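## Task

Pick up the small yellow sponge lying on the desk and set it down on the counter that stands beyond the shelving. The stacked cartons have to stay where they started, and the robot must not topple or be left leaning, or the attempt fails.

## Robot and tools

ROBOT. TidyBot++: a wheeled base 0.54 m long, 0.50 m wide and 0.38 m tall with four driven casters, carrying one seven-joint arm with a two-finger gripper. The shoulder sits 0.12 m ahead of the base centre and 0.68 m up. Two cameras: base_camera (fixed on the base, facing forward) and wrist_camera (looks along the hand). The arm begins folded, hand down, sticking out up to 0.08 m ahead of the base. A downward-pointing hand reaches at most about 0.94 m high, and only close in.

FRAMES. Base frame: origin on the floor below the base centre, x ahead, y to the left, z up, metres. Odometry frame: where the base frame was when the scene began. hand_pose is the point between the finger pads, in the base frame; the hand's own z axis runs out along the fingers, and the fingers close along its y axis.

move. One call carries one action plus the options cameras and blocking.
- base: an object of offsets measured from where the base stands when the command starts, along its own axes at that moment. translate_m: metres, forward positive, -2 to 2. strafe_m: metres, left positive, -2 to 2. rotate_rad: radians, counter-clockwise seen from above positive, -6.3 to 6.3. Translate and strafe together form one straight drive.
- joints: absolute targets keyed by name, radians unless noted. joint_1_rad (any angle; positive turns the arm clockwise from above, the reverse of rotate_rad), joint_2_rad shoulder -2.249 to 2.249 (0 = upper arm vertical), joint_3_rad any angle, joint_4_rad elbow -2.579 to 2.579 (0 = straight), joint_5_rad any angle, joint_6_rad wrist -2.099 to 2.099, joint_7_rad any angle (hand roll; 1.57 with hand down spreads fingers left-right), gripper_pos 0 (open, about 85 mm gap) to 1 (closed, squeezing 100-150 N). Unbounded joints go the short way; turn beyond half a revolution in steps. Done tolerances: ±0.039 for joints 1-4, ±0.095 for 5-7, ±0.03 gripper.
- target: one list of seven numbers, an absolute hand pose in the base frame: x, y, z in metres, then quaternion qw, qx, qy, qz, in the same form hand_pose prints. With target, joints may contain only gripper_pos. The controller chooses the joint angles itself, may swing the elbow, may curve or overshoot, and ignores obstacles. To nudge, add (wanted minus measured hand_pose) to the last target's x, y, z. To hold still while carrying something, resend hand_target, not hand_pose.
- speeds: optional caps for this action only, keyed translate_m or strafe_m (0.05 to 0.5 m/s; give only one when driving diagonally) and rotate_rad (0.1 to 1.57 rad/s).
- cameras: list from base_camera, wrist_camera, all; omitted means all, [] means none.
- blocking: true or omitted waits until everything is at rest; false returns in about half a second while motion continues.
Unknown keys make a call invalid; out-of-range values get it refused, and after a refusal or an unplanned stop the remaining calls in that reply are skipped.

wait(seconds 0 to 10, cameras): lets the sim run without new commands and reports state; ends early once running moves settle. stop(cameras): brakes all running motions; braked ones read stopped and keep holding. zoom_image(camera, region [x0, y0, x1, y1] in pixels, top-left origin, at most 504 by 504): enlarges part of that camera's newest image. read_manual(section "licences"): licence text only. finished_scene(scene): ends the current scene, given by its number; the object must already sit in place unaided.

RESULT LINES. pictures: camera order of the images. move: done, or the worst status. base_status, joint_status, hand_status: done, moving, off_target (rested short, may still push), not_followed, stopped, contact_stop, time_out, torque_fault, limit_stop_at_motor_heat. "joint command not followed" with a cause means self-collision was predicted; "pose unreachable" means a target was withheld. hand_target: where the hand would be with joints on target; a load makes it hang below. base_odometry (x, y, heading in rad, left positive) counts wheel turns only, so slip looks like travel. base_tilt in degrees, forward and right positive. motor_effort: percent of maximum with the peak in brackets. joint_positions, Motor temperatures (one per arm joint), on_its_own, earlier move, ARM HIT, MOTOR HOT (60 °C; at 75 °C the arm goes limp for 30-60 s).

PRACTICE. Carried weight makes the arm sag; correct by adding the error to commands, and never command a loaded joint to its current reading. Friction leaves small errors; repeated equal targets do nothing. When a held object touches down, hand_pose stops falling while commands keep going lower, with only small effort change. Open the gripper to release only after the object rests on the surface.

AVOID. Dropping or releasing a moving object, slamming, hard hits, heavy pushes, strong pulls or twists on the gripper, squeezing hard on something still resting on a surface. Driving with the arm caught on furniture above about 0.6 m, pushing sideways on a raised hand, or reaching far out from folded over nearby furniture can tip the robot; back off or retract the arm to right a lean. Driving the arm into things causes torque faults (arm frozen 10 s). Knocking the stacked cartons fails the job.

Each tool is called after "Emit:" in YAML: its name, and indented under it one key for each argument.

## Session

Emit:
move:
  joints: {"joint_6_rad":0.4}

Emit:
move:
  base: {"rotate_rad":1.3}

Emit:
move:
  base: {"rotate_rad":1.3}

Emit:
move:
  base: {"rotate_rad":1.3}

Emit:
move:
  base: {"rotate_rad":1.2}

Scene clock: 1.93 s.
Motor temperatures (°C): [31 27 26 25 35 31 40]
move: done
base_odometry: x=+0.000 y=+0.000 heading=+0.000
base_tilt: forward=+0.2 right=+0.2
base_status: not commanded
joint_positions: joint_1_rad=+0.021 joint_2_rad=-0.335 joint_3_rad=+3.118 joint_4_rad=-2.497 joint_5_rad=-0.039 joint_6_rad=+0.362 joint_7_rad=+1.601 gripper_pos=+0.000
joint_status: all done
motor_effort: joint_1_rad=+0(1) joint_2_rad=-7(7) joint_3_rad=+0(1) joint_4_rad=+19(19) joint_5_rad=+0(1) joint_6_rad=+9(10) joint_7_rad=-1(1)
hand_pose: x=+0.5447 y=-0.0011 z=+0.8331 quat_wxyz=(+0.006, +0.783, -0.004, +0.621) (m; base frame)
hand_target: x=+0.5466 y=-0.0015 z=+0.8434 quat_wxyz=(+0.006, +0.772, -0.004, +0.635) (m; base frame)
hand_status: not commanded
pictures: base_camera, wrist_camera
Images, in order (width x height): base_camera 644x364, wrist_camera 644x476.

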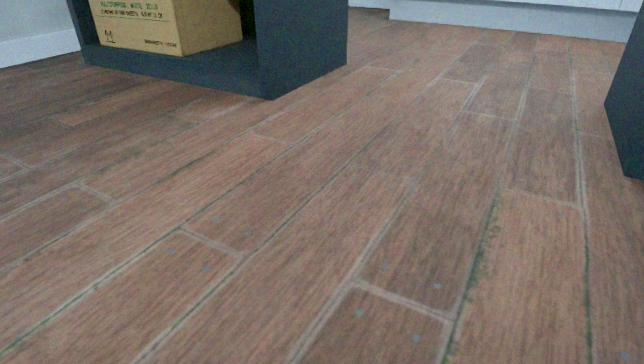

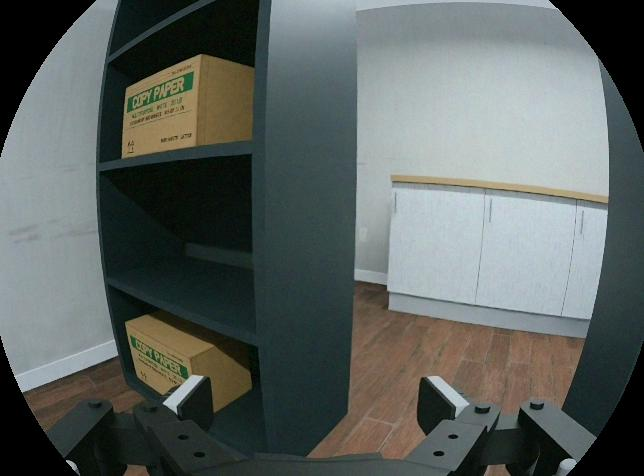

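Scene clock: 4.07 s.
Motor temperatures (°C): [31 27 26 25 35 31 40]
move: done
base_odometry: x=+0.000 y=+0.000 heading=+1.300
base_tilt: forward=+0.2 right=+0.2
base_status: done
joint_positions: joint_1_rad=+0.021 joint_2_rad=-0.335 joint_3_rad=+3.118 joint_4_rad=-2.497 joint_5_rad=-0.039 joint_6_rad=+0.362 joint_7_rad=+1.601 gripper_pos=+0.000
joint_status: not commanded
motor_effort: joint_1_rad=+0(2) joint_2_rad=-6(7) joint_3_rad=+0(1) joint_4_rad=+19(19) joint_5_rad=+1(1) joint_6_rad=+8(9) joint_7_rad=+0(1)
hand_pose: x=+0.5447 y=-0.0011 z=+0.8332 quat_wxyz=(+0.006, +0.783, -0.004, +0.622) (m; base frame)
hand_target: x=+0.5466 y=-0.0015 z=+0.8434 quat_wxyz=(+0.006, +0.772, -0.004, +0.635) (m; base frame)
hand_status: not commanded
pictures: base_camera, wrist_camera
Images, in order (width x height): base_camera 644x364, wrist_camera 644x476.

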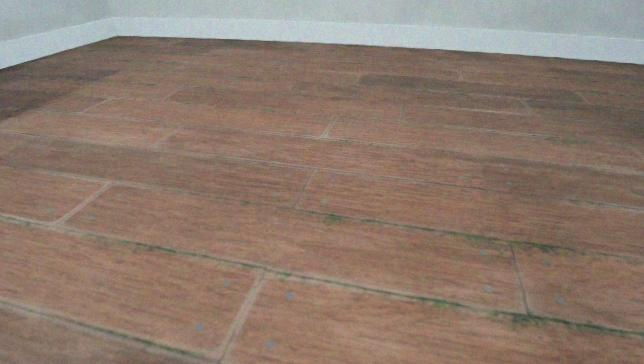

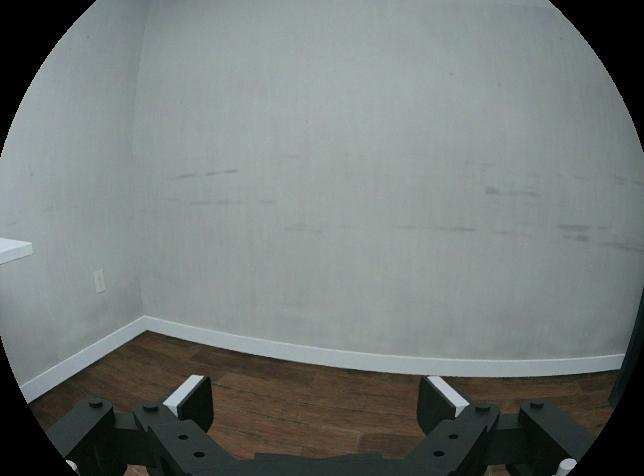

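Scene clock: 6.20 s.
Motor temperatures (°C): [31 27 26 25 35 31 40]
move: done
base_odometry: x=+0.000 y=+0.000 heading=+2.600
base_tilt: forward=+0.2 right=+0.2
base_status: done
joint_positions: joint_1_rad=+0.021 joint_2_rad=-0.335 joint_3_rad=+3.118 joint_4_rad=-2.497 joint_5_rad=-0.039 joint_6_rad=+0.363 joint_7_rad=+1.601 gripper_pos=+0.000
joint_status: not commanded
motor_effort: joint_1_rad=+1(2) joint_2_rad=-6(8) joint_3_rad=+0(1) joint_4_rad=+19(19) joint_5_rad=+1(1) joint_6_rad=+8(9) joint_7_rad=+0(1)
hand_pose: x=+0.5447 y=-0.0011 z=+0.8332 quat_wxyz=(+0.006, +0.783, -0.004, +0.622) (m; base frame)
hand_target: x=+0.5466 y=-0.0015 z=+0.8434 quat_wxyz=(+0.006, +0.772, -0.004, +0.635) (m; base frame)
hand_status: not commanded
pictures: base_camera, wrist_camera
Images, in order (width x height): base_camera 644x364, wrist_camera 644x476.

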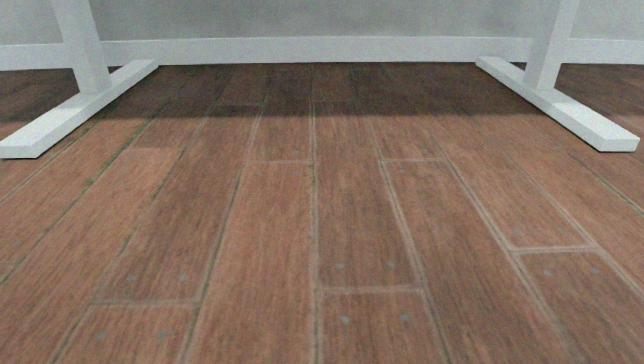

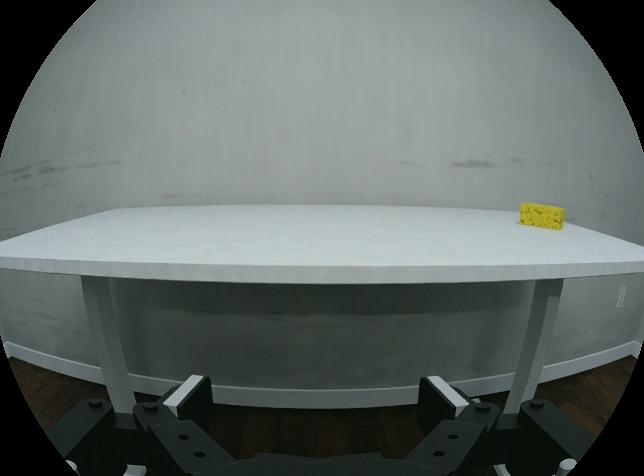

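Scene clock: 8.33 s.
Motor temperatures (°C): [31 27 26 25 35 31 40]
move: done
base_odometry: x=+0.000 y=+0.000 heading=-2.384
base_tilt: forward=+0.2 right=+0.2
base_status: done
joint_positions: joint_1_rad=+0.021 joint_2_rad=-0.335 joint_3_rad=+3.118 joint_4_rad=-2.497 joint_5_rad=-0.039 joint_6_rad=+0.363 joint_7_rad=+1.601 gripper_pos=+0.000
joint_status: not commanded
motor_effort: joint_1_rad=+0(2) joint_2_rad=-6(7) joint_3_rad=+0(1) joint_4_rad=+19(19) joint_5_rad=+1(1) joint_6_rad=+8(9) joint_7_rad=+0(1)
hand_pose: x=+0.5447 y=-0.0011 z=+0.8333 quat_wxyz=(+0.006, +0.783, -0.004, +0.622) (m; base frame)
hand_target: x=+0.5466 y=-0.0015 z=+0.8434 quat_wxyz=(+0.006, +0.772, -0.004, +0.635) (m; base frame)
hand_status: not commanded
pictures: base_camera, wrist_camera
Images, in order (width x height): base_camera 644x364, wrist_camera 644x476.

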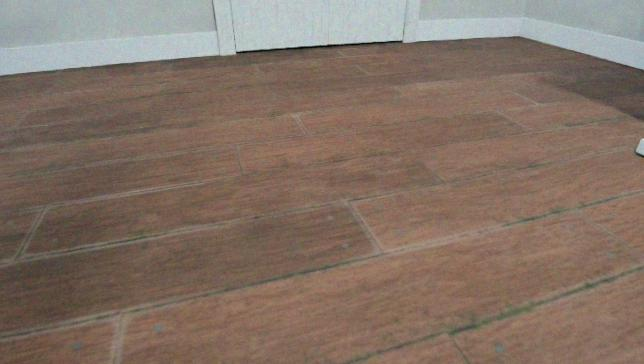

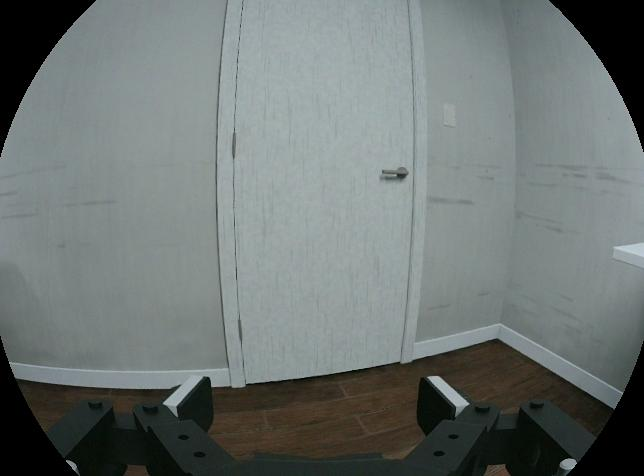

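Scene clock: 10.37 s.
Motor temperatures (°C): [31 27 26 25 35 31 40]
move: done
base_odometry: x=+0.000 y=+0.000 heading=-1.184
base_tilt: forward=+0.2 right=+0.2
base_status: done
joint_positions: joint_1_rad=+0.021 joint_2_rad=-0.335 joint_3_rad=+3.118 joint_4_rad=-2.497 joint_5_rad=-0.039 joint_6_rad=+0.363 joint_7_rad=+1.601 gripper_pos=+0.000
joint_status: not commanded
motor_effort: joint_1_rad=+0(2) joint_2_rad=-7(7) joint_3_rad=+0(2) joint_4_rad=+19(19) joint_5_rad=+0(1) joint_6_rad=+8(9) joint_7_rad=-1(1)
hand_pose: x=+0.5447 y=-0.0011 z=+0.8333 quat_wxyz=(+0.006, +0.783, -0.004, +0.622) (m; base frame)
hand_target: x=+0.5466 y=-0.0015 z=+0.8434 quat_wxyz=(+0.006, +0.772, -0.004, +0.635) (m; base frame)
hand_status: not commanded
pictures: base_camera, wrist_camera
Images, in order (width x height): base_camera 644x364, wrist_camera 644x476.

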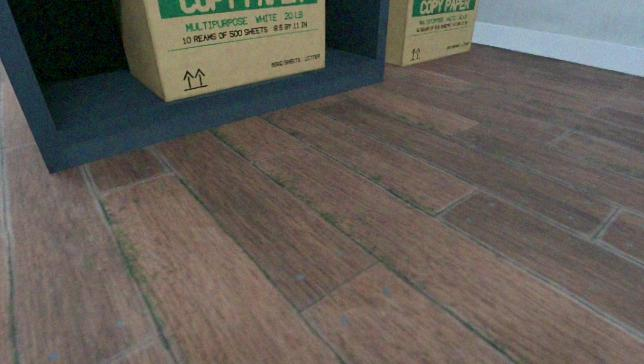

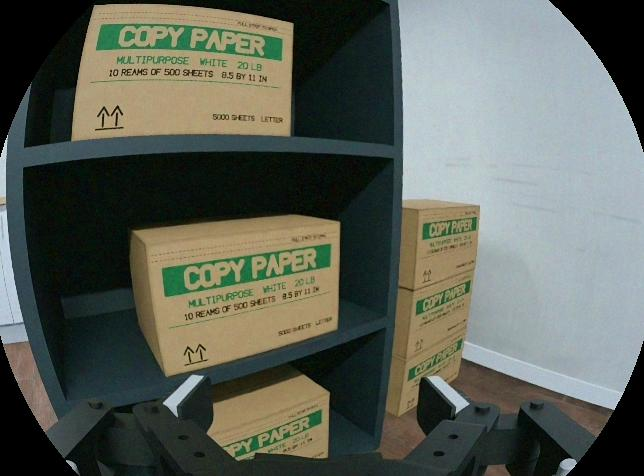

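Emit:
move:
  base: {"rotate_rad":-2.499}
  cameras: []

Emit:
move:
  base: {"strafe_m":-0.4,"translate_m":0.08}

Emit:
move:
  target: [0.47, 0.0, 0.92, 0, 1, 0, 0]

Scene clock: 21.07 s.
Motor temperatures (°C): [31 27 26 25 35 31 40]
move: done
base_odometry: x=+0.000 y=+0.000 heading=+2.601
base_tilt: forward=+0.2 right=+0.2
base_status: done
joint_positions: joint_1_rad=+0.021 joint_2_rad=-0.335 joint_3_rad=+3.118 joint_4_rad=-2.497 joint_5_rad=-0.039 joint_6_rad=+0.363 joint_7_rad=+1.601 gripper_pos=+0.000
joint_status: not commanded
motor_effort: joint_1_rad=+0(1) joint_2_rad=-6(8) joint_3_rad=+0(2) joint_4_rad=+19(19) joint_5_rad=+0(2) joint_6_rad=+8(9) joint_7_rad=-1(1)
hand_pose: x=+0.5447 y=-0.0011 z=+0.8333 quat_wxyz=(+0.006, +0.783, -0.004, +0.622) (m; base frame)
hand_target: x=+0.5466 y=-0.0015 z=+0.8434 quat_wxyz=(+0.006, +0.772, -0.004, +0.635) (m; base frame)
hand_status: not commanded
pictures: none
No camera images: "cameras" was empty.

Scene clock: 23.20 s.
Motor temperatures (°C): [31 27 26 25 35 31 40]
move: done
base_odometry: x=+0.138 y=+0.384 heading=+2.600
base_tilt: forward=+0.2 right=+0.2
base_status: done
joint_positions: joint_1_rad=+0.021 joint_2_rad=-0.335 joint_3_rad=+3.118 joint_4_rad=-2.497 joint_5_rad=-0.039 joint_6_rad=+0.363 joint_7_rad=+1.601 gripper_pos=+0.000
joint_status: not commanded
motor_effort: joint_1_rad=+1(1) joint_2_rad=-6(8) joint_3_rad=+0(2) joint_4_rad=+19(20) joint_5_rad=+0(1) joint_6_rad=+9(9) joint_7_rad=-1(1)
hand_pose: x=+0.5447 y=-0.0011 z=+0.8333 quat_wxyz=(+0.006, +0.783, -0.004, +0.622) (m; base frame)
hand_target: x=+0.5466 y=-0.0015 z=+0.8434 quat_wxyz=(+0.006, +0.772, -0.004, +0.635) (m; base frame)
hand_status: not commanded
pictures: base_camera, wrist_camera
Images, in order (width x height): base_camera 644x364, wrist_camera 644x476.

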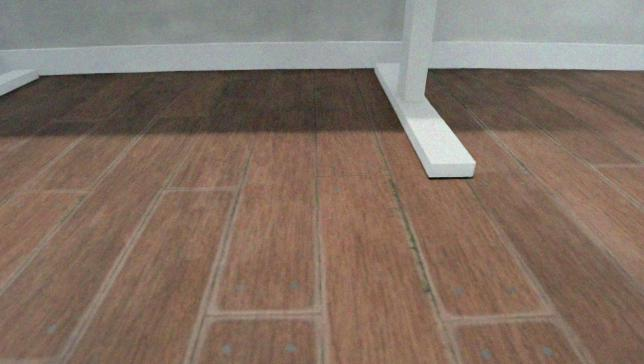

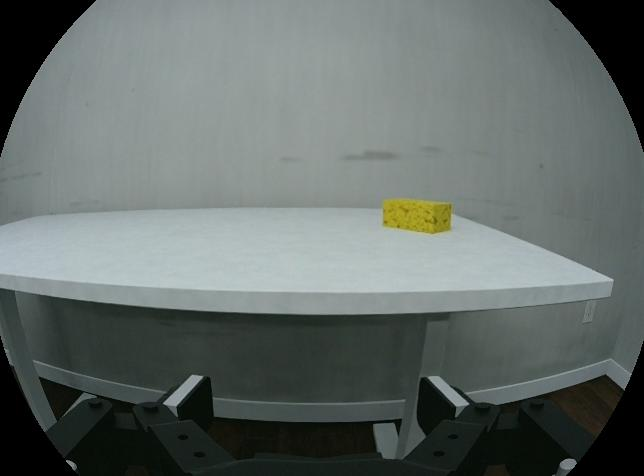

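Scene clock: 26.67 s.
Motor temperatures (°C): [31 27 26 25 35 31 40]
move: done
base_odometry: x=+0.138 y=+0.384 heading=+2.600
base_tilt: forward=+0.2 right=+0.2
base_status: not commanded
joint_positions: joint_1_rad=-0.007 joint_2_rad=+0.144 joint_3_rad=+3.153 joint_4_rad=-0.988 joint_5_rad=-0.039 joint_6_rad=-1.960 joint_7_rad=+1.601 gripper_pos=+0.000
joint_status: not commanded
motor_effort: joint_1_rad=+0(1) joint_2_rad=-20(21) joint_3_rad=-1(1) joint_4_rad=+15(21) joint_5_rad=+0(1) joint_6_rad=+1(9) joint_7_rad=+0(1)
hand_pose: x=+0.4795 y=+0.0114 z=+0.9209 quat_wxyz=(-0.017, +0.999, +0.021, +0.025) (m; base frame)
hand_target: x=+0.4700 y=+0.0000 z=+0.9200 quat_wxyz=(+0.000, +1.000, +0.000, +0.000) (m; base frame)
hand_status: done (0.015 m and 4.2 deg from the pose sent, 0.114 m and 76.9 deg at the start)
pictures: base_camera, wrist_camera
Images, in order (width x height): base_camera 644x364, wrist_camera 644x476.

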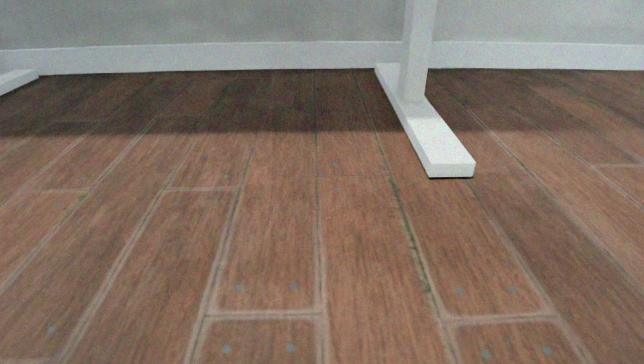

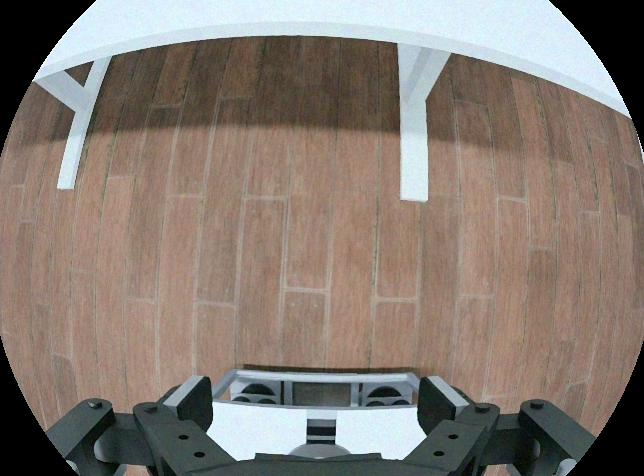

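Emit:
move:
  base: {"strafe_m":-0.3,"translate_m":0.35}

Scene clock: 54.00 s.
Motor temperatures (°C): [31 27 26 26 35 31 40]
move: done
base_odometry: x=-0.008 y=+0.822 heading=+2.600
base_tilt: forward=+0.2 right=+0.2
base_status: done
joint_positions: joint_1_rad=-0.012 joint_2_rad=+0.161 joint_3_rad=+3.159 joint_4_rad=-0.987 joint_5_rad=-0.039 joint_6_rad=-1.966 joint_7_rad=+1.601 gripper_pos=+0.000
joint_status: not commanded
motor_effort: joint_1_rad=+0(2) joint_2_rad=-21(24) joint_3_rad=-1(2) joint_4_rad=+15(16) joint_5_rad=-1(1) joint_6_rad=+0(2) joint_7_rad=-1(1)
hand_pose: x=+0.4819 y=+0.0115 z=+0.9151 quat_wxyz=(-0.016, +1.000, +0.020, +0.014) (m; base frame)
hand_target: x=+0.4700 y=+0.0000 z=+0.9200 quat_wxyz=(+0.000, +1.000, +0.000, +0.000) (m; base frame)
hand_status: not commanded
pictures: base_camera, wrist_camera
Images, in order (width x height): base_camera 644x364, wrist_camera 644x476.

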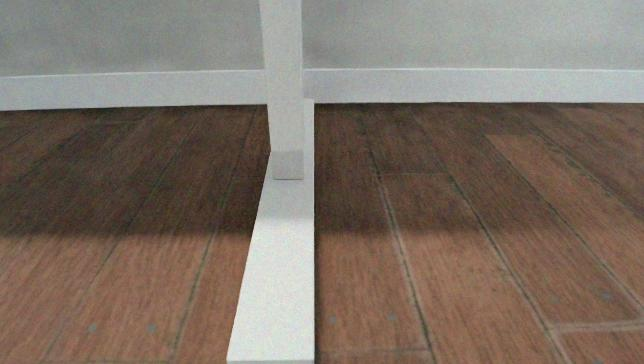

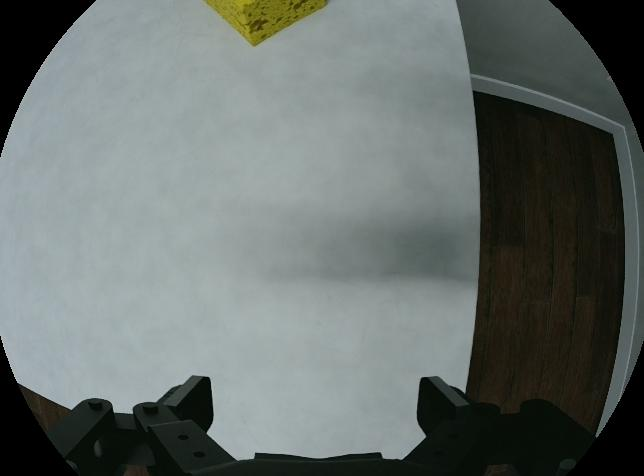

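Emit:
move:
  base: {"translate_m":0.13}
  speeds: {"translate_m":0.2}
  cameras: []

Emit:
move:
  target: [0.53, 0.04, 0.91, 0, 1, 0, 0]

Scene clock: 62.53 s.
Motor temperatures (°C): [31 27 26 26 35 31 40]
move: done
base_odometry: x=-0.119 y=+0.889 heading=+2.600
base_tilt: forward=+0.2 right=+0.2
base_status: done
joint_positions: joint_1_rad=-0.012 joint_2_rad=+0.166 joint_3_rad=+3.159 joint_4_rad=-0.986 joint_5_rad=-0.039 joint_6_rad=-1.969 joint_7_rad=+1.601 gripper_pos=+0.000
joint_status: not commanded
motor_effort: joint_1_rad=+0(1) joint_2_rad=-21(24) joint_3_rad=-1(1) joint_4_rad=+15(16) joint_5_rad=+0(1) joint_6_rad=+1(2) joint_7_rad=-1(1)
hand_pose: x=+0.4822 y=+0.0115 z=+0.9136 quat_wxyz=(-0.016, +1.000, +0.020, +0.011) (m; base frame)
hand_target: x=+0.4700 y=+0.0000 z=+0.9200 quat_wxyz=(+0.000, +1.000, +0.000, +0.000) (m; base frame)
hand_status: not commanded
pictures: none
No camera images: "cameras" was empty.

Scene clock: 63.97 s.
Motor temperatures (°C): [31 27 26 26 35 31 40]
move: done
base_odometry: x=-0.119 y=+0.889 heading=+2.600
base_tilt: forward=+0.2 right=+0.2
base_status: not commanded
joint_positions: joint_1_rad=-0.094 joint_2_rad=+0.319 joint_3_rad=+3.159 joint_4_rad=-0.809 joint_5_rad=-0.039 joint_6_rad=-1.983 joint_7_rad=+1.554 gripper_pos=+0.000
joint_status: not commanded
motor_effort: joint_1_rad=+0(1) joint_2_rad=-26(29) joint_3_rad=-1(1) joint_4_rad=+15(16) joint_5_rad=+0(1) joint_6_rad=+1(2) joint_7_rad=+0(1)
hand_pose: x=+0.5424 y=+0.0467 z=+0.9048 quat_wxyz=(-0.016, +0.999, +0.038, +0.014) (m; base frame)
hand_target: x=+0.5300 y=+0.0400 z=+0.9100 quat_wxyz=(+0.000, +1.000, +0.000, +0.000) (m; base frame)
hand_status: done (0.015 m and 5.0 deg from the pose sent, 0.056 m and 3.2 deg at the start)
pictures: base_camera, wrist_camera
Images, in order (width x height): base_camera 644x364, wrist_camera 644x476.

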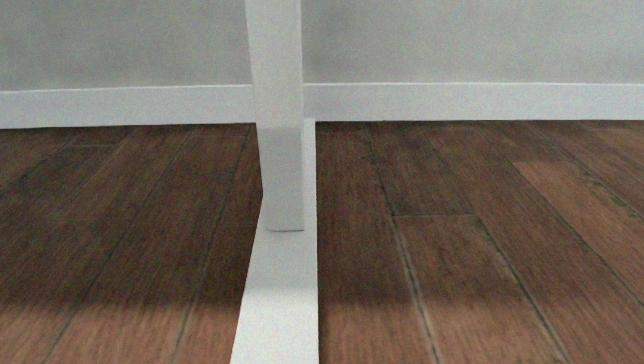

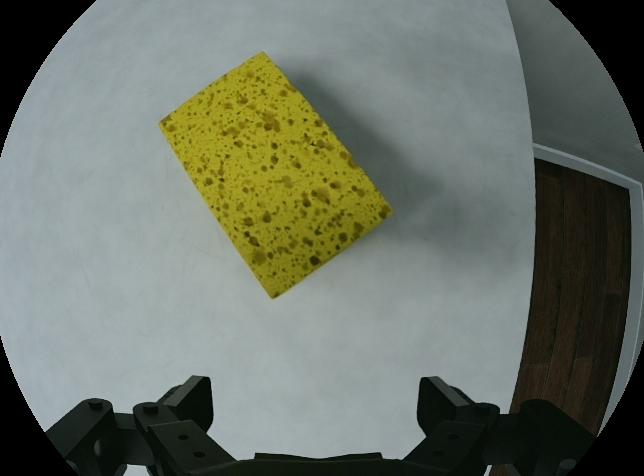

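Emit:
move:
  target: [0.62, 0.07, 0.865, 0, 0.941, 0.338, 0]
  cameras: ["wrist_camera"]

Scene clock: 77.77 s.
Motor temperatures (°C): [31 27 26 26 35 31 40]
move: done
base_odometry: x=-0.119 y=+0.889 heading=+2.600
base_tilt: forward=+0.2 right=+0.2
base_status: not commanded
joint_positions: joint_1_rad=-0.107 joint_2_rad=+0.555 joint_3_rad=+3.107 joint_4_rad=-0.563 joint_5_rad=+0.002 joint_6_rad=-1.990 joint_7_rad=+2.036 gripper_pos=+0.000
joint_status: not commanded
motor_effort: joint_1_rad=+1(4) joint_2_rad=-34(36) joint_3_rad=-1(6) joint_4_rad=+15(16) joint_5_rad=+0(7) joint_6_rad=+1(2) joint_7_rad=+0(1)
hand_pose: x=+0.6292 y=+0.0675 z=+0.8659 quat_wxyz=(-0.005, +0.955, +0.296, +0.018) (m; base frame)
hand_target: x=+0.6200 y=+0.0700 z=+0.8650 quat_wxyz=(+0.000, +0.941, +0.338, +0.000) (m; base frame)
hand_status: done (0.010 m and 5.5 deg from the pose sent, 0.090 m and 35.2 deg at the start)
pictures: wrist_camera
Images, in order (width x height): wrist_camera 644x476.

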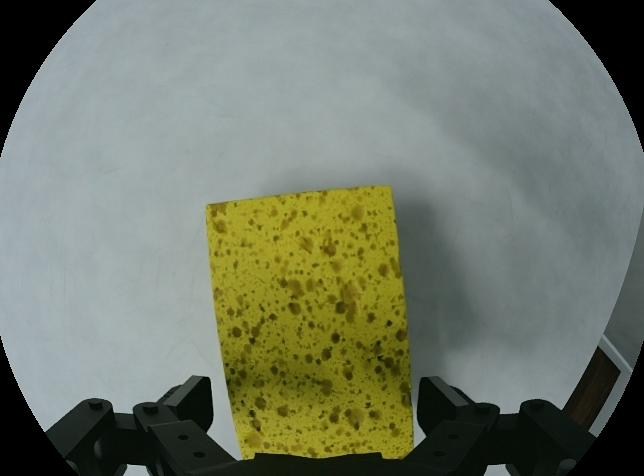

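Emit:
move:
  target: [0.618, 0.072, 0.835, 0, 0.930, 0.366, 0]
  cameras: ["wrist_camera"]

Emit:
move:
  target: [0.618, 0.072, 0.82, 0, 0.930, 0.366, 0]
  cameras: ["wrist_camera"]

Scene clock: 84.07 s.
Motor temperatures (°C): [30 27 26 26 35 31 40]
move: done
base_odometry: x=-0.119 y=+0.889 heading=+2.600
base_tilt: forward=+0.2 right=+0.2
base_status: not commanded
joint_positions: joint_1_rad=-0.107 joint_2_rad=+0.543 joint_3_rad=+3.080 joint_4_rad=-0.723 joint_5_rad=+0.004 joint_6_rad=-1.928 joint_7_rad=+2.082 gripper_pos=+0.000
joint_status: not commanded
motor_effort: joint_1_rad=+1(1) joint_2_rad=-34(35) joint_3_rad=-1(2) joint_4_rad=+15(16) joint_5_rad=+0(1) joint_6_rad=+0(1) joint_7_rad=+0(1)
hand_pose: x=+0.6134 y=+0.0753 z=+0.8261 quat_wxyz=(-0.018, +0.944, +0.329, -0.023) (m; base frame)
hand_target: x=+0.6180 y=+0.0720 z=+0.8350 quat_wxyz=(+0.000, +0.931, +0.366, +0.000) (m; base frame)
hand_status: done (0.011 m and 5.7 deg from the pose sent, 0.033 m and 8.8 deg at the start)
pictures: wrist_camera
Images, in order (width x height): wrist_camera 644x476.

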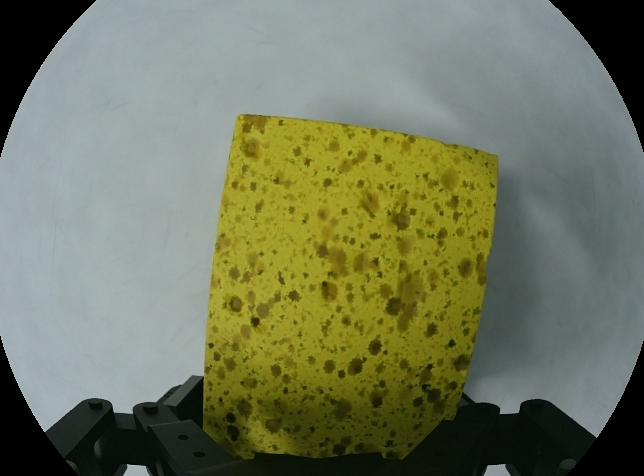

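Scene clock: 84.90 s.
Motor temperatures (°C): [30 27 26 26 35 31 40]
move: done
base_odometry: x=-0.119 y=+0.889 heading=+2.600
base_tilt: forward=+0.2 right=+0.2
base_status: not commanded
joint_positions: joint_1_rad=-0.106 joint_2_rad=+0.519 joint_3_rad=+3.076 joint_4_rad=-0.789 joint_5_rad=+0.007 joint_6_rad=-1.871 joint_7_rad=+2.082 gripper_pos=+0.000
joint_status: not commanded
motor_effort: joint_1_rad=+0(1) joint_2_rad=-32(34) joint_3_rad=-2(2) joint_4_rad=+15(16) joint_5_rad=+0(1) joint_6_rad=+0(1) joint_7_rad=-1(1)
hand_pose: x=+0.6131 y=+0.0761 z=+0.8186 quat_wxyz=(-0.016, +0.944, +0.330, -0.015) (m; base frame)
hand_target: x=+0.6180 y=+0.0720 z=+0.8200 quat_wxyz=(+0.000, +0.931, +0.366, +0.000) (m; base frame)
hand_status: done (0.007 m and 5.1 deg from the pose sent, 0.008 m and 5.7 deg at the start)
pictures: wrist_camera
Images, in order (width x height): wrist_camera 644x476.

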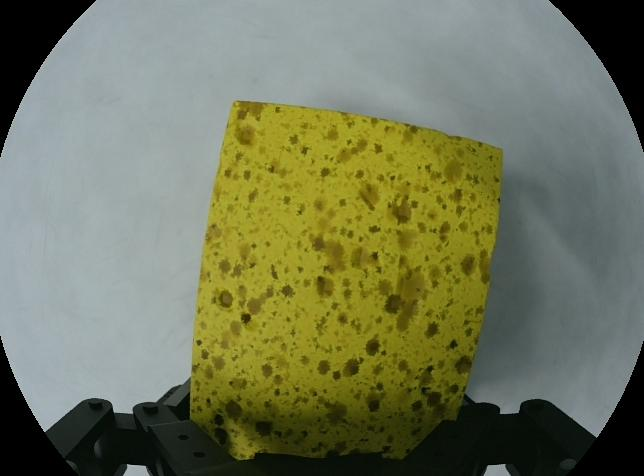

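Emit:
move:
  joints: {"gripper_pos":0.4}
  cameras: ["wrist_camera"]

Scene clock: 89.77 s.
Motor temperatures (°C): [30 28 26 26 35 31 40]
move: off_target
base_odometry: x=-0.119 y=+0.889 heading=+2.600
base_tilt: forward=+0.2 right=+0.2
base_status: not commanded
joint_positions: joint_1_rad=-0.106 joint_2_rad=+0.508 joint_3_rad=+3.073 joint_4_rad=-0.795 joint_5_rad=+0.009 joint_6_rad=-1.865 joint_7_rad=+2.082 gripper_pos=+0.190
joint_status: gripper_pos off_target (ended at +0.190, target +0.400)
motor_effort: joint_1_rad=+0(1) joint_2_rad=-32(33) joint_3_rad=-2(3) joint_4_rad=+15(16) joint_5_rad=+0(1) joint_6_rad=-1(2) joint_7_rad=-1(1)
hand_pose: x=+0.6119 y=+0.0767 z=+0.8224 quat_wxyz=(-0.015, +0.943, +0.331, -0.010) (m; base frame)
hand_target: x=+0.6180 y=+0.0720 z=+0.8200 quat_wxyz=(+0.000, +0.931, +0.366, +0.000) (m; base frame)
hand_status: not commanded
pictures: wrist_camera
Images, in order (width x height): wrist_camera 644x476.

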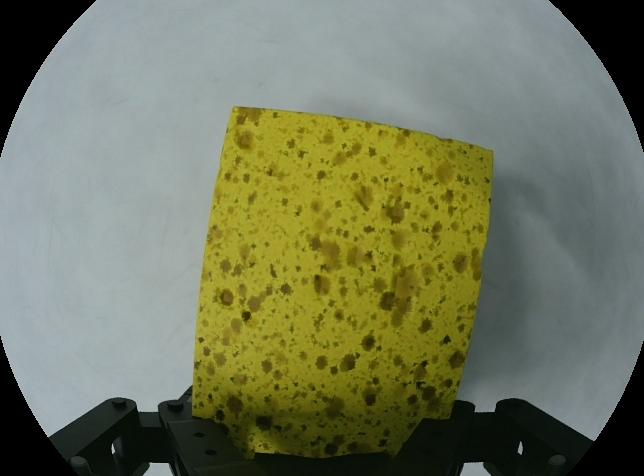

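Emit:
move:
  target: [0.56, 0.06, 0.9, 0, 0.941, 0.338, 0]
  cameras: ["wrist_camera"]

Scene clock: 94.57 s.
Motor temperatures (°C): [30 28 26 26 35 31 40]
move: done
base_odometry: x=-0.119 y=+0.889 heading=+2.600
base_tilt: forward=+0.2 right=+0.2
base_status: not commanded
joint_positions: joint_1_rad=-0.106 joint_2_rad=+0.414 joint_3_rad=+3.073 joint_4_rad=-0.707 joint_5_rad=+0.009 joint_6_rad=-2.000 joint_7_rad=+2.082 gripper_pos=+0.190
joint_status: not commanded
motor_effort: joint_1_rad=+0(1) joint_2_rad=-30(37) joint_3_rad=-1(2) joint_4_rad=+15(17) joint_5_rad=+1(1) joint_6_rad=+1(2) joint_7_rad=-1(1)
hand_pose: x=+0.5715 y=+0.0702 z=+0.8933 quat_wxyz=(-0.008, +0.943, +0.332, +0.013) (m; base frame)
hand_target: x=+0.5600 y=+0.0600 z=+0.9000 quat_wxyz=(+0.000, +0.941, +0.338, +0.000) (m; base frame)
hand_status: done (0.017 m and 1.9 deg from the pose sent, 0.095 m and 2.2 deg at the start)
pictures: wrist_camera
Images, in order (width x height): wrist_camera 644x476.

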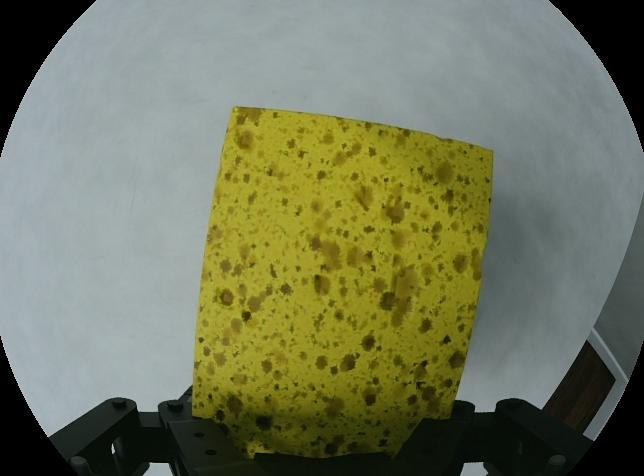

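Emit:
move:
  base: {"translate_m":-0.5}
  joints: {"gripper_pos":0.5}
  cameras: []

Emit:
move:
  base: {"rotate_rad":3.141}
  speeds: {"rotate_rad":1.2}

Emit:
move:
  base: {"strafe_m":-0.32}

Scene clock: 110.07 s.
Motor temperatures (°C): [30 28 26 26 35 31 40]
move: off_target
base_odometry: x=+0.309 y=+0.631 heading=+2.599
base_tilt: forward=+0.2 right=+0.2
base_status: done
joint_positions: joint_1_rad=-0.103 joint_2_rad=+0.409 joint_3_rad=+3.072 joint_4_rad=-0.707 joint_5_rad=+0.009 joint_6_rad=-2.003 joint_7_rad=+2.082 gripper_pos=+0.190
joint_status: gripper_pos off_target (ended at +0.190, target +0.500)
motor_effort: joint_1_rad=+0(4) joint_2_rad=-29(34) joint_3_rad=-1(3) joint_4_rad=+15(16) joint_5_rad=+1(1) joint_6_rad=+0(2) joint_7_rad=+0(1)
hand_pose: x=+0.5695 y=+0.0688 z=+0.8956 quat_wxyz=(-0.008, +0.944, +0.331, +0.013) (m; base frame)
hand_target: x=+0.5600 y=+0.0600 z=+0.9000 quat_wxyz=(+0.000, +0.941, +0.338, +0.000) (m; base frame)
hand_status: not commanded
pictures: none
No camera images: "cameras" was empty.

Scene clock: 113.83 s.
Motor temperatures (°C): [30 28 26 26 35 31 40]
move: done
base_odometry: x=+0.309 y=+0.631 heading=-0.543
base_tilt: forward=+0.2 right=+0.2
base_status: done
joint_positions: joint_1_rad=-0.100 joint_2_rad=+0.412 joint_3_rad=+3.072 joint_4_rad=-0.707 joint_5_rad=+0.009 joint_6_rad=-2.003 joint_7_rad=+2.082 gripper_pos=+0.190
joint_status: not commanded
motor_effort: joint_1_rad=+0(4) joint_2_rad=-30(33) joint_3_rad=-1(3) joint_4_rad=+15(16) joint_5_rad=+1(2) joint_6_rad=+0(1) joint_7_rad=-1(1)
hand_pose: x=+0.5704 y=+0.0676 z=+0.8941 quat_wxyz=(-0.008, +0.944, +0.329, +0.012) (m; base frame)
hand_target: x=+0.5600 y=+0.0600 z=+0.9000 quat_wxyz=(+0.000, +0.941, +0.338, +0.000) (m; base frame)
hand_status: not commanded
pictures: base_camera, wrist_camera
Images, in order (width x height): base_camera 644x364, wrist_camera 644x476.

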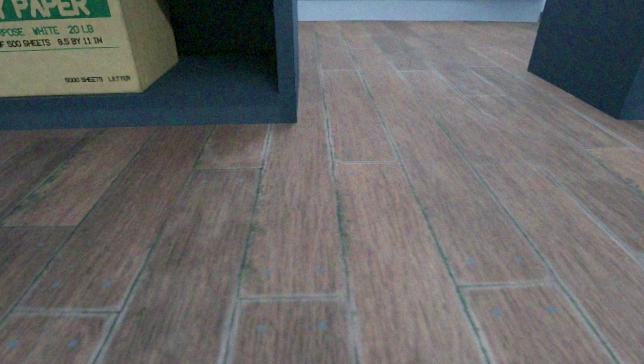

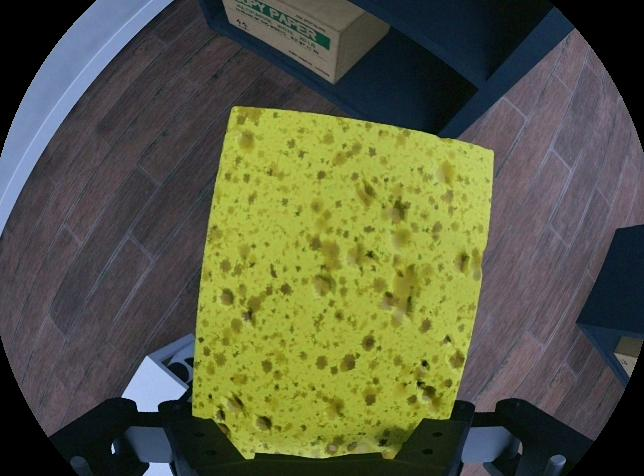

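Scene clock: 115.73 s.
Motor temperatures (°C): [30 28 26 26 35 31 40]
move: done
base_odometry: x=+0.144 y=+0.357 heading=-0.543
base_tilt: forward=+0.2 right=+0.2
base_status: done
joint_positions: joint_1_rad=-0.092 joint_2_rad=+0.412 joint_3_rad=+3.072 joint_4_rad=-0.707 joint_5_rad=+0.009 joint_6_rad=-2.003 joint_7_rad=+2.082 gripper_pos=+0.190
joint_status: not commanded
motor_effort: joint_1_rad=+0(4) joint_2_rad=-30(31) joint_3_rad=-1(3) joint_4_rad=+15(16) joint_5_rad=+1(1) joint_6_rad=+0(1) joint_7_rad=+0(1)
hand_pose: x=+0.5710 y=+0.0637 z=+0.8941 quat_wxyz=(-0.008, +0.946, +0.325, +0.012) (m; base frame)
hand_target: x=+0.5600 y=+0.0600 z=+0.9000 quat_wxyz=(+0.000, +0.941, +0.338, +0.000) (m; base frame)
hand_status: not commanded
pictures: base_camera, wrist_camera
Images, in order (width x height): base_camera 644x364, wrist_camera 644x476.

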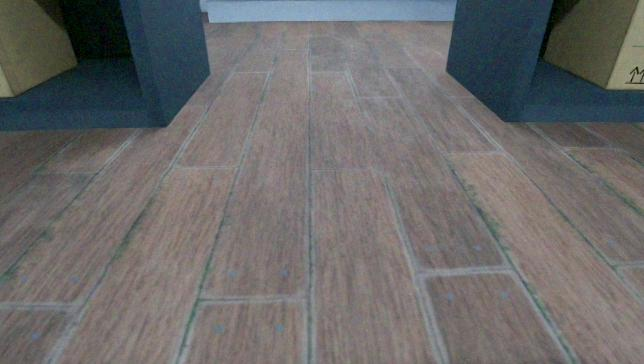

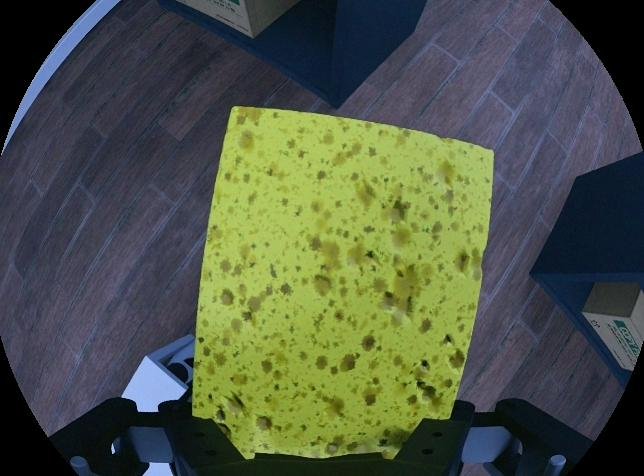

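Emit:
move:
  base: {"translate_m":1.75,"strafe_m":-0.03}
  target: [0.5, 0, 1.08, 0, 0.924, 0, 0.383]

Scene clock: 126.67 s.
Motor temperatures (°C): [30 28 26 26 35 31 40]
move: done
base_odometry: x=+1.627 y=-0.573 heading=-0.543
base_tilt: forward=+0.2 right=+0.2
base_status: done
joint_positions: joint_1_rad=-0.033 joint_2_rad=-0.174 joint_3_rad=+3.133 joint_4_rad=-1.029 joint_5_rad=+0.009 joint_6_rad=-1.533 joint_7_rad=+1.643 gripper_pos=+0.190
joint_status: not commanded
motor_effort: joint_1_rad=+0(2) joint_2_rad=-9(31) joint_3_rad=+0(1) joint_4_rad=+17(17) joint_5_rad=+1(2) joint_6_rad=+7(7) joint_7_rad=-1(1)
hand_pose: x=+0.4961 y=+0.0148 z=+1.0751 quat_wxyz=(+0.010, +0.929, +0.052, +0.367) (m; base frame)
hand_target: x=+0.5000 y=+0.0000 z=+1.0800 quat_wxyz=(+0.000, +0.924, +0.000, +0.383) (m; base frame)
hand_status: done (0.016 m and 6.3 deg from the pose sent, 0.209 m and 57.2 deg at the start)
pictures: base_camera, wrist_camera
Images, in order (width x height): base_camera 644x364, wrist_camera 644x476.

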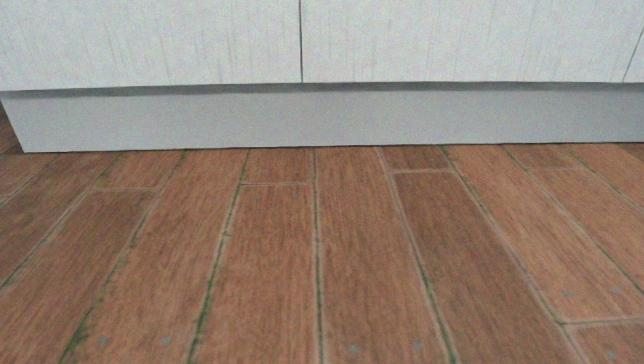

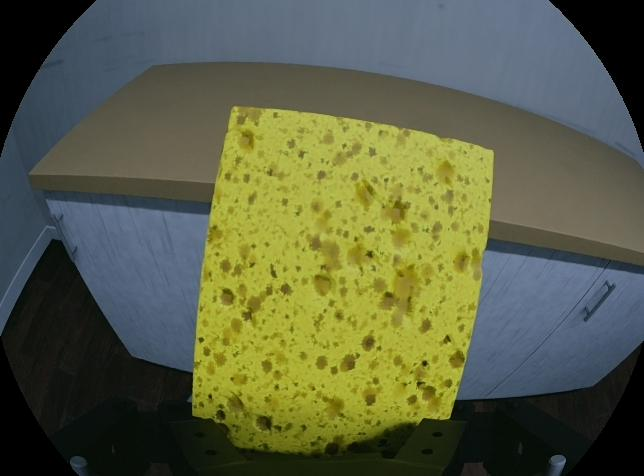

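Emit:
move:
  base: {"translate_m":0.49}
  speeds: {"translate_m":0.3}
  cameras: []

Emit:
move:
  target: [0.53, 0, 0.97, 0, 0.99, 0, 0.13]
  cameras: []

Emit:
move:
  target: [0.52, 0, 0.935, 0, 1, 0, 0]

Emit:
move:
  target: [0.52, 0, 0.92, 0, 1, 0, 0]
  cameras: []

Emit:
move:
  target: [0.52, 0, 0.905, 0, 1, 0, 0]
  cameras: ["wrist_camera"]

Scene clock: 137.00 s.
Motor temperatures (°C): [30 28 26 26 35 31 40]
move: done
base_odometry: x=+2.046 y=-0.827 heading=-0.544
base_tilt: forward=+0.2 right=+0.2
base_status: done
joint_positions: joint_1_rad=-0.032 joint_2_rad=-0.178 joint_3_rad=+3.133 joint_4_rad=-1.030 joint_5_rad=+0.009 joint_6_rad=-1.532 joint_7_rad=+1.643 gripper_pos=+0.190
joint_status: not commanded
motor_effort: joint_1_rad=+0(1) joint_2_rad=-9(13) joint_3_rad=+0(1) joint_4_rad=+17(17) joint_5_rad=+0(1) joint_6_rad=+6(7) joint_7_rad=-1(1)
hand_pose: x=+0.4946 y=+0.0147 z=+1.0768 quat_wxyz=(+0.011, +0.928, +0.051, +0.370) (m; base frame)
hand_target: x=+0.5000 y=+0.0000 z=+1.0800 quat_wxyz=(+0.000, +0.924, +0.000, +0.383) (m; base frame)
hand_status: not commanded
pictures: none
No camera images: "cameras" was empty.

Scene clock: 138.83 s.
Motor temperatures (°C): [30 28 26 26 35 31 40]
move: done
base_odometry: x=+2.046 y=-0.827 heading=-0.544
base_tilt: forward=+0.2 right=+0.2
base_status: not commanded
joint_positions: joint_1_rad=-0.032 joint_2_rad=+0.172 joint_3_rad=+3.156 joint_4_rad=-0.839 joint_5_rad=+0.009 joint_6_rad=-1.844 joint_7_rad=+1.643 gripper_pos=+0.190
joint_status: not commanded
motor_effort: joint_1_rad=+1(1) joint_2_rad=-22(26) joint_3_rad=-1(1) joint_4_rad=+16(17) joint_5_rad=+1(2) joint_6_rad=+3(7) joint_7_rad=+0(1)
hand_pose: x=+0.5456 y=+0.0072 z=+0.9647 quat_wxyz=(+0.009, +0.989, +0.043, +0.143) (m; base frame)
hand_target: x=+0.5300 y=+0.0000 z=+0.9700 quat_wxyz=(+0.000, +0.991, +0.000, +0.130) (m; base frame)
hand_status: done (0.018 m and 5.3 deg from the pose sent, 0.113 m and 29.1 deg at the start)
pictures: none
No camera images: "cameras" was empty.

Scene clock: 140.30 s.
Motor temperatures (°C): [30 28 26 26 35 31 40]
move: off_target
base_odometry: x=+2.046 y=-0.827 heading=-0.544
base_tilt: forward=+0.2 right=+0.2
base_status: not commanded
joint_positions: joint_1_rad=-0.032 joint_2_rad=+0.329 joint_3_rad=+3.160 joint_4_rad=-0.710 joint_5_rad=+0.009 joint_6_rad=-2.039 joint_7_rad=+1.643 gripper_pos=+0.190
joint_status: not commanded
motor_effort: joint_1_rad=+1(1) joint_2_rad=-27(30) joint_3_rad=-1(1) joint_4_rad=+15(16) joint_5_rad=+0(2) joint_6_rad=+1(3) joint_7_rad=+0(1)
hand_pose: x=+0.5456 y=+0.0067 z=+0.9289 quat_wxyz=(+0.008, +0.999, +0.041, +0.032) (m; base frame)
hand_target: x=+0.5313 y=-0.0002 z=+0.9352 quat_wxyz=(+0.000, +1.000, +0.000, +0.018) (m; base frame)
hand_status: off_target (0.027 m and 6.0 deg from the pose sent, 0.040 m and 17.2 deg at the start; a joint's target at an end of its range on 24 of 24 steps)
pictures: base_camera, wrist_camera
Images, in order (width x height): base_camera 644x364, wrist_camera 644x476.

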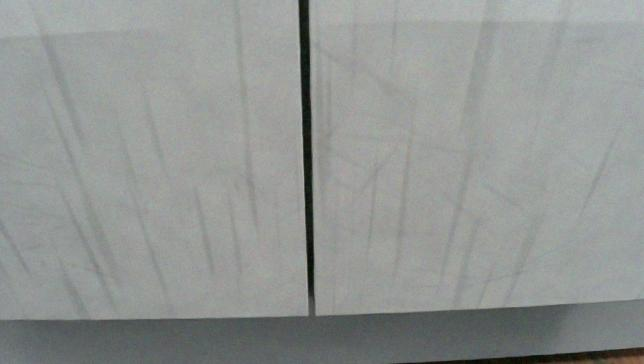

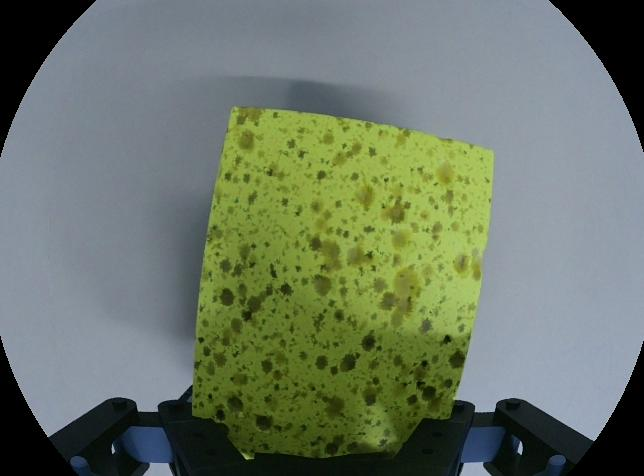

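Scene clock: 141.77 s.
Motor temperatures (°C): [30 28 26 26 35 31 40]
move: done
base_odometry: x=+2.046 y=-0.827 heading=-0.544
base_tilt: forward=+0.2 right=+0.2
base_status: not commanded
joint_positions: joint_1_rad=-0.032 joint_2_rad=+0.306 joint_3_rad=+3.161 joint_4_rad=-0.763 joint_5_rad=+0.009 joint_6_rad=-2.037 joint_7_rad=+1.643 gripper_pos=+0.190
joint_status: not commanded
motor_effort: joint_1_rad=+0(1) joint_2_rad=-24(27) joint_3_rad=+0(1) joint_4_rad=+12(15) joint_5_rad=+0(2) joint_6_rad=-1(4) joint_7_rad=+0(1)
hand_pose: x=+0.5325 y=+0.0062 z=+0.9231 quat_wxyz=(+0.007, +0.999, +0.041, +0.017) (m; base frame)
hand_target: x=+0.5200 y=+0.0000 z=+0.9200 quat_wxyz=(+0.000, +1.000, +0.000, +0.000) (m; base frame)
hand_status: done (0.014 m and 5.2 deg from the pose sent, 0.028 m and 6.0 deg at the start)
pictures: none
No camera images: "cameras" was empty.

Scene clock: 142.63 s.
Motor temperatures (°C): [30 28 26 26 35 31 40]
move: off_target
base_odometry: x=+2.046 y=-0.827 heading=-0.544
base_tilt: forward=+0.2 right=+0.2
base_status: not commanded
joint_positions: joint_1_rad=-0.032 joint_2_rad=+0.270 joint_3_rad=+3.161 joint_4_rad=-0.816 joint_5_rad=+0.009 joint_6_rad=-2.003 joint_7_rad=+1.643 gripper_pos=+0.190
joint_status: not commanded
motor_effort: joint_1_rad=+0(1) joint_2_rad=-19(24) joint_3_rad=-1(1) joint_4_rad=+9(12) joint_5_rad=+2(2) joint_6_rad=-4(5) joint_7_rad=+0(0)
hand_pose: x=+0.5261 y=+0.0058 z=+0.9227 quat_wxyz=(+0.007, +0.999, +0.041, +0.026) (m; base frame)
hand_target: x=+0.5200 y=+0.0000 z=+0.9050 quat_wxyz=(+0.000, +1.000, +0.000, +0.000) (m; base frame)
hand_status: off_target (0.020 m and 5.6 deg from the pose sent, 0.023 m and 5.2 deg at the start)
pictures: wrist_camera
Images, in order (width x height): wrist_camera 644x476.

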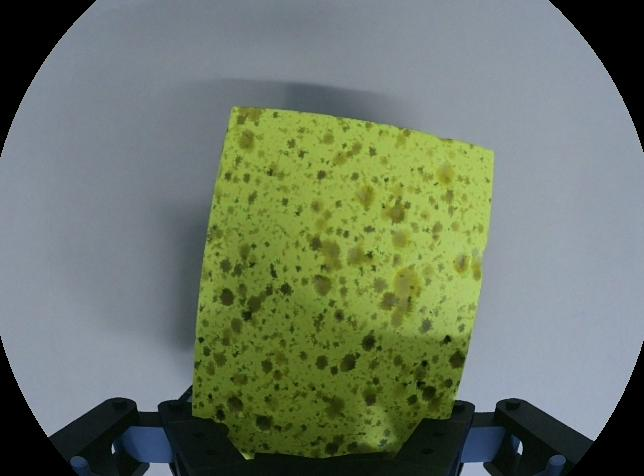

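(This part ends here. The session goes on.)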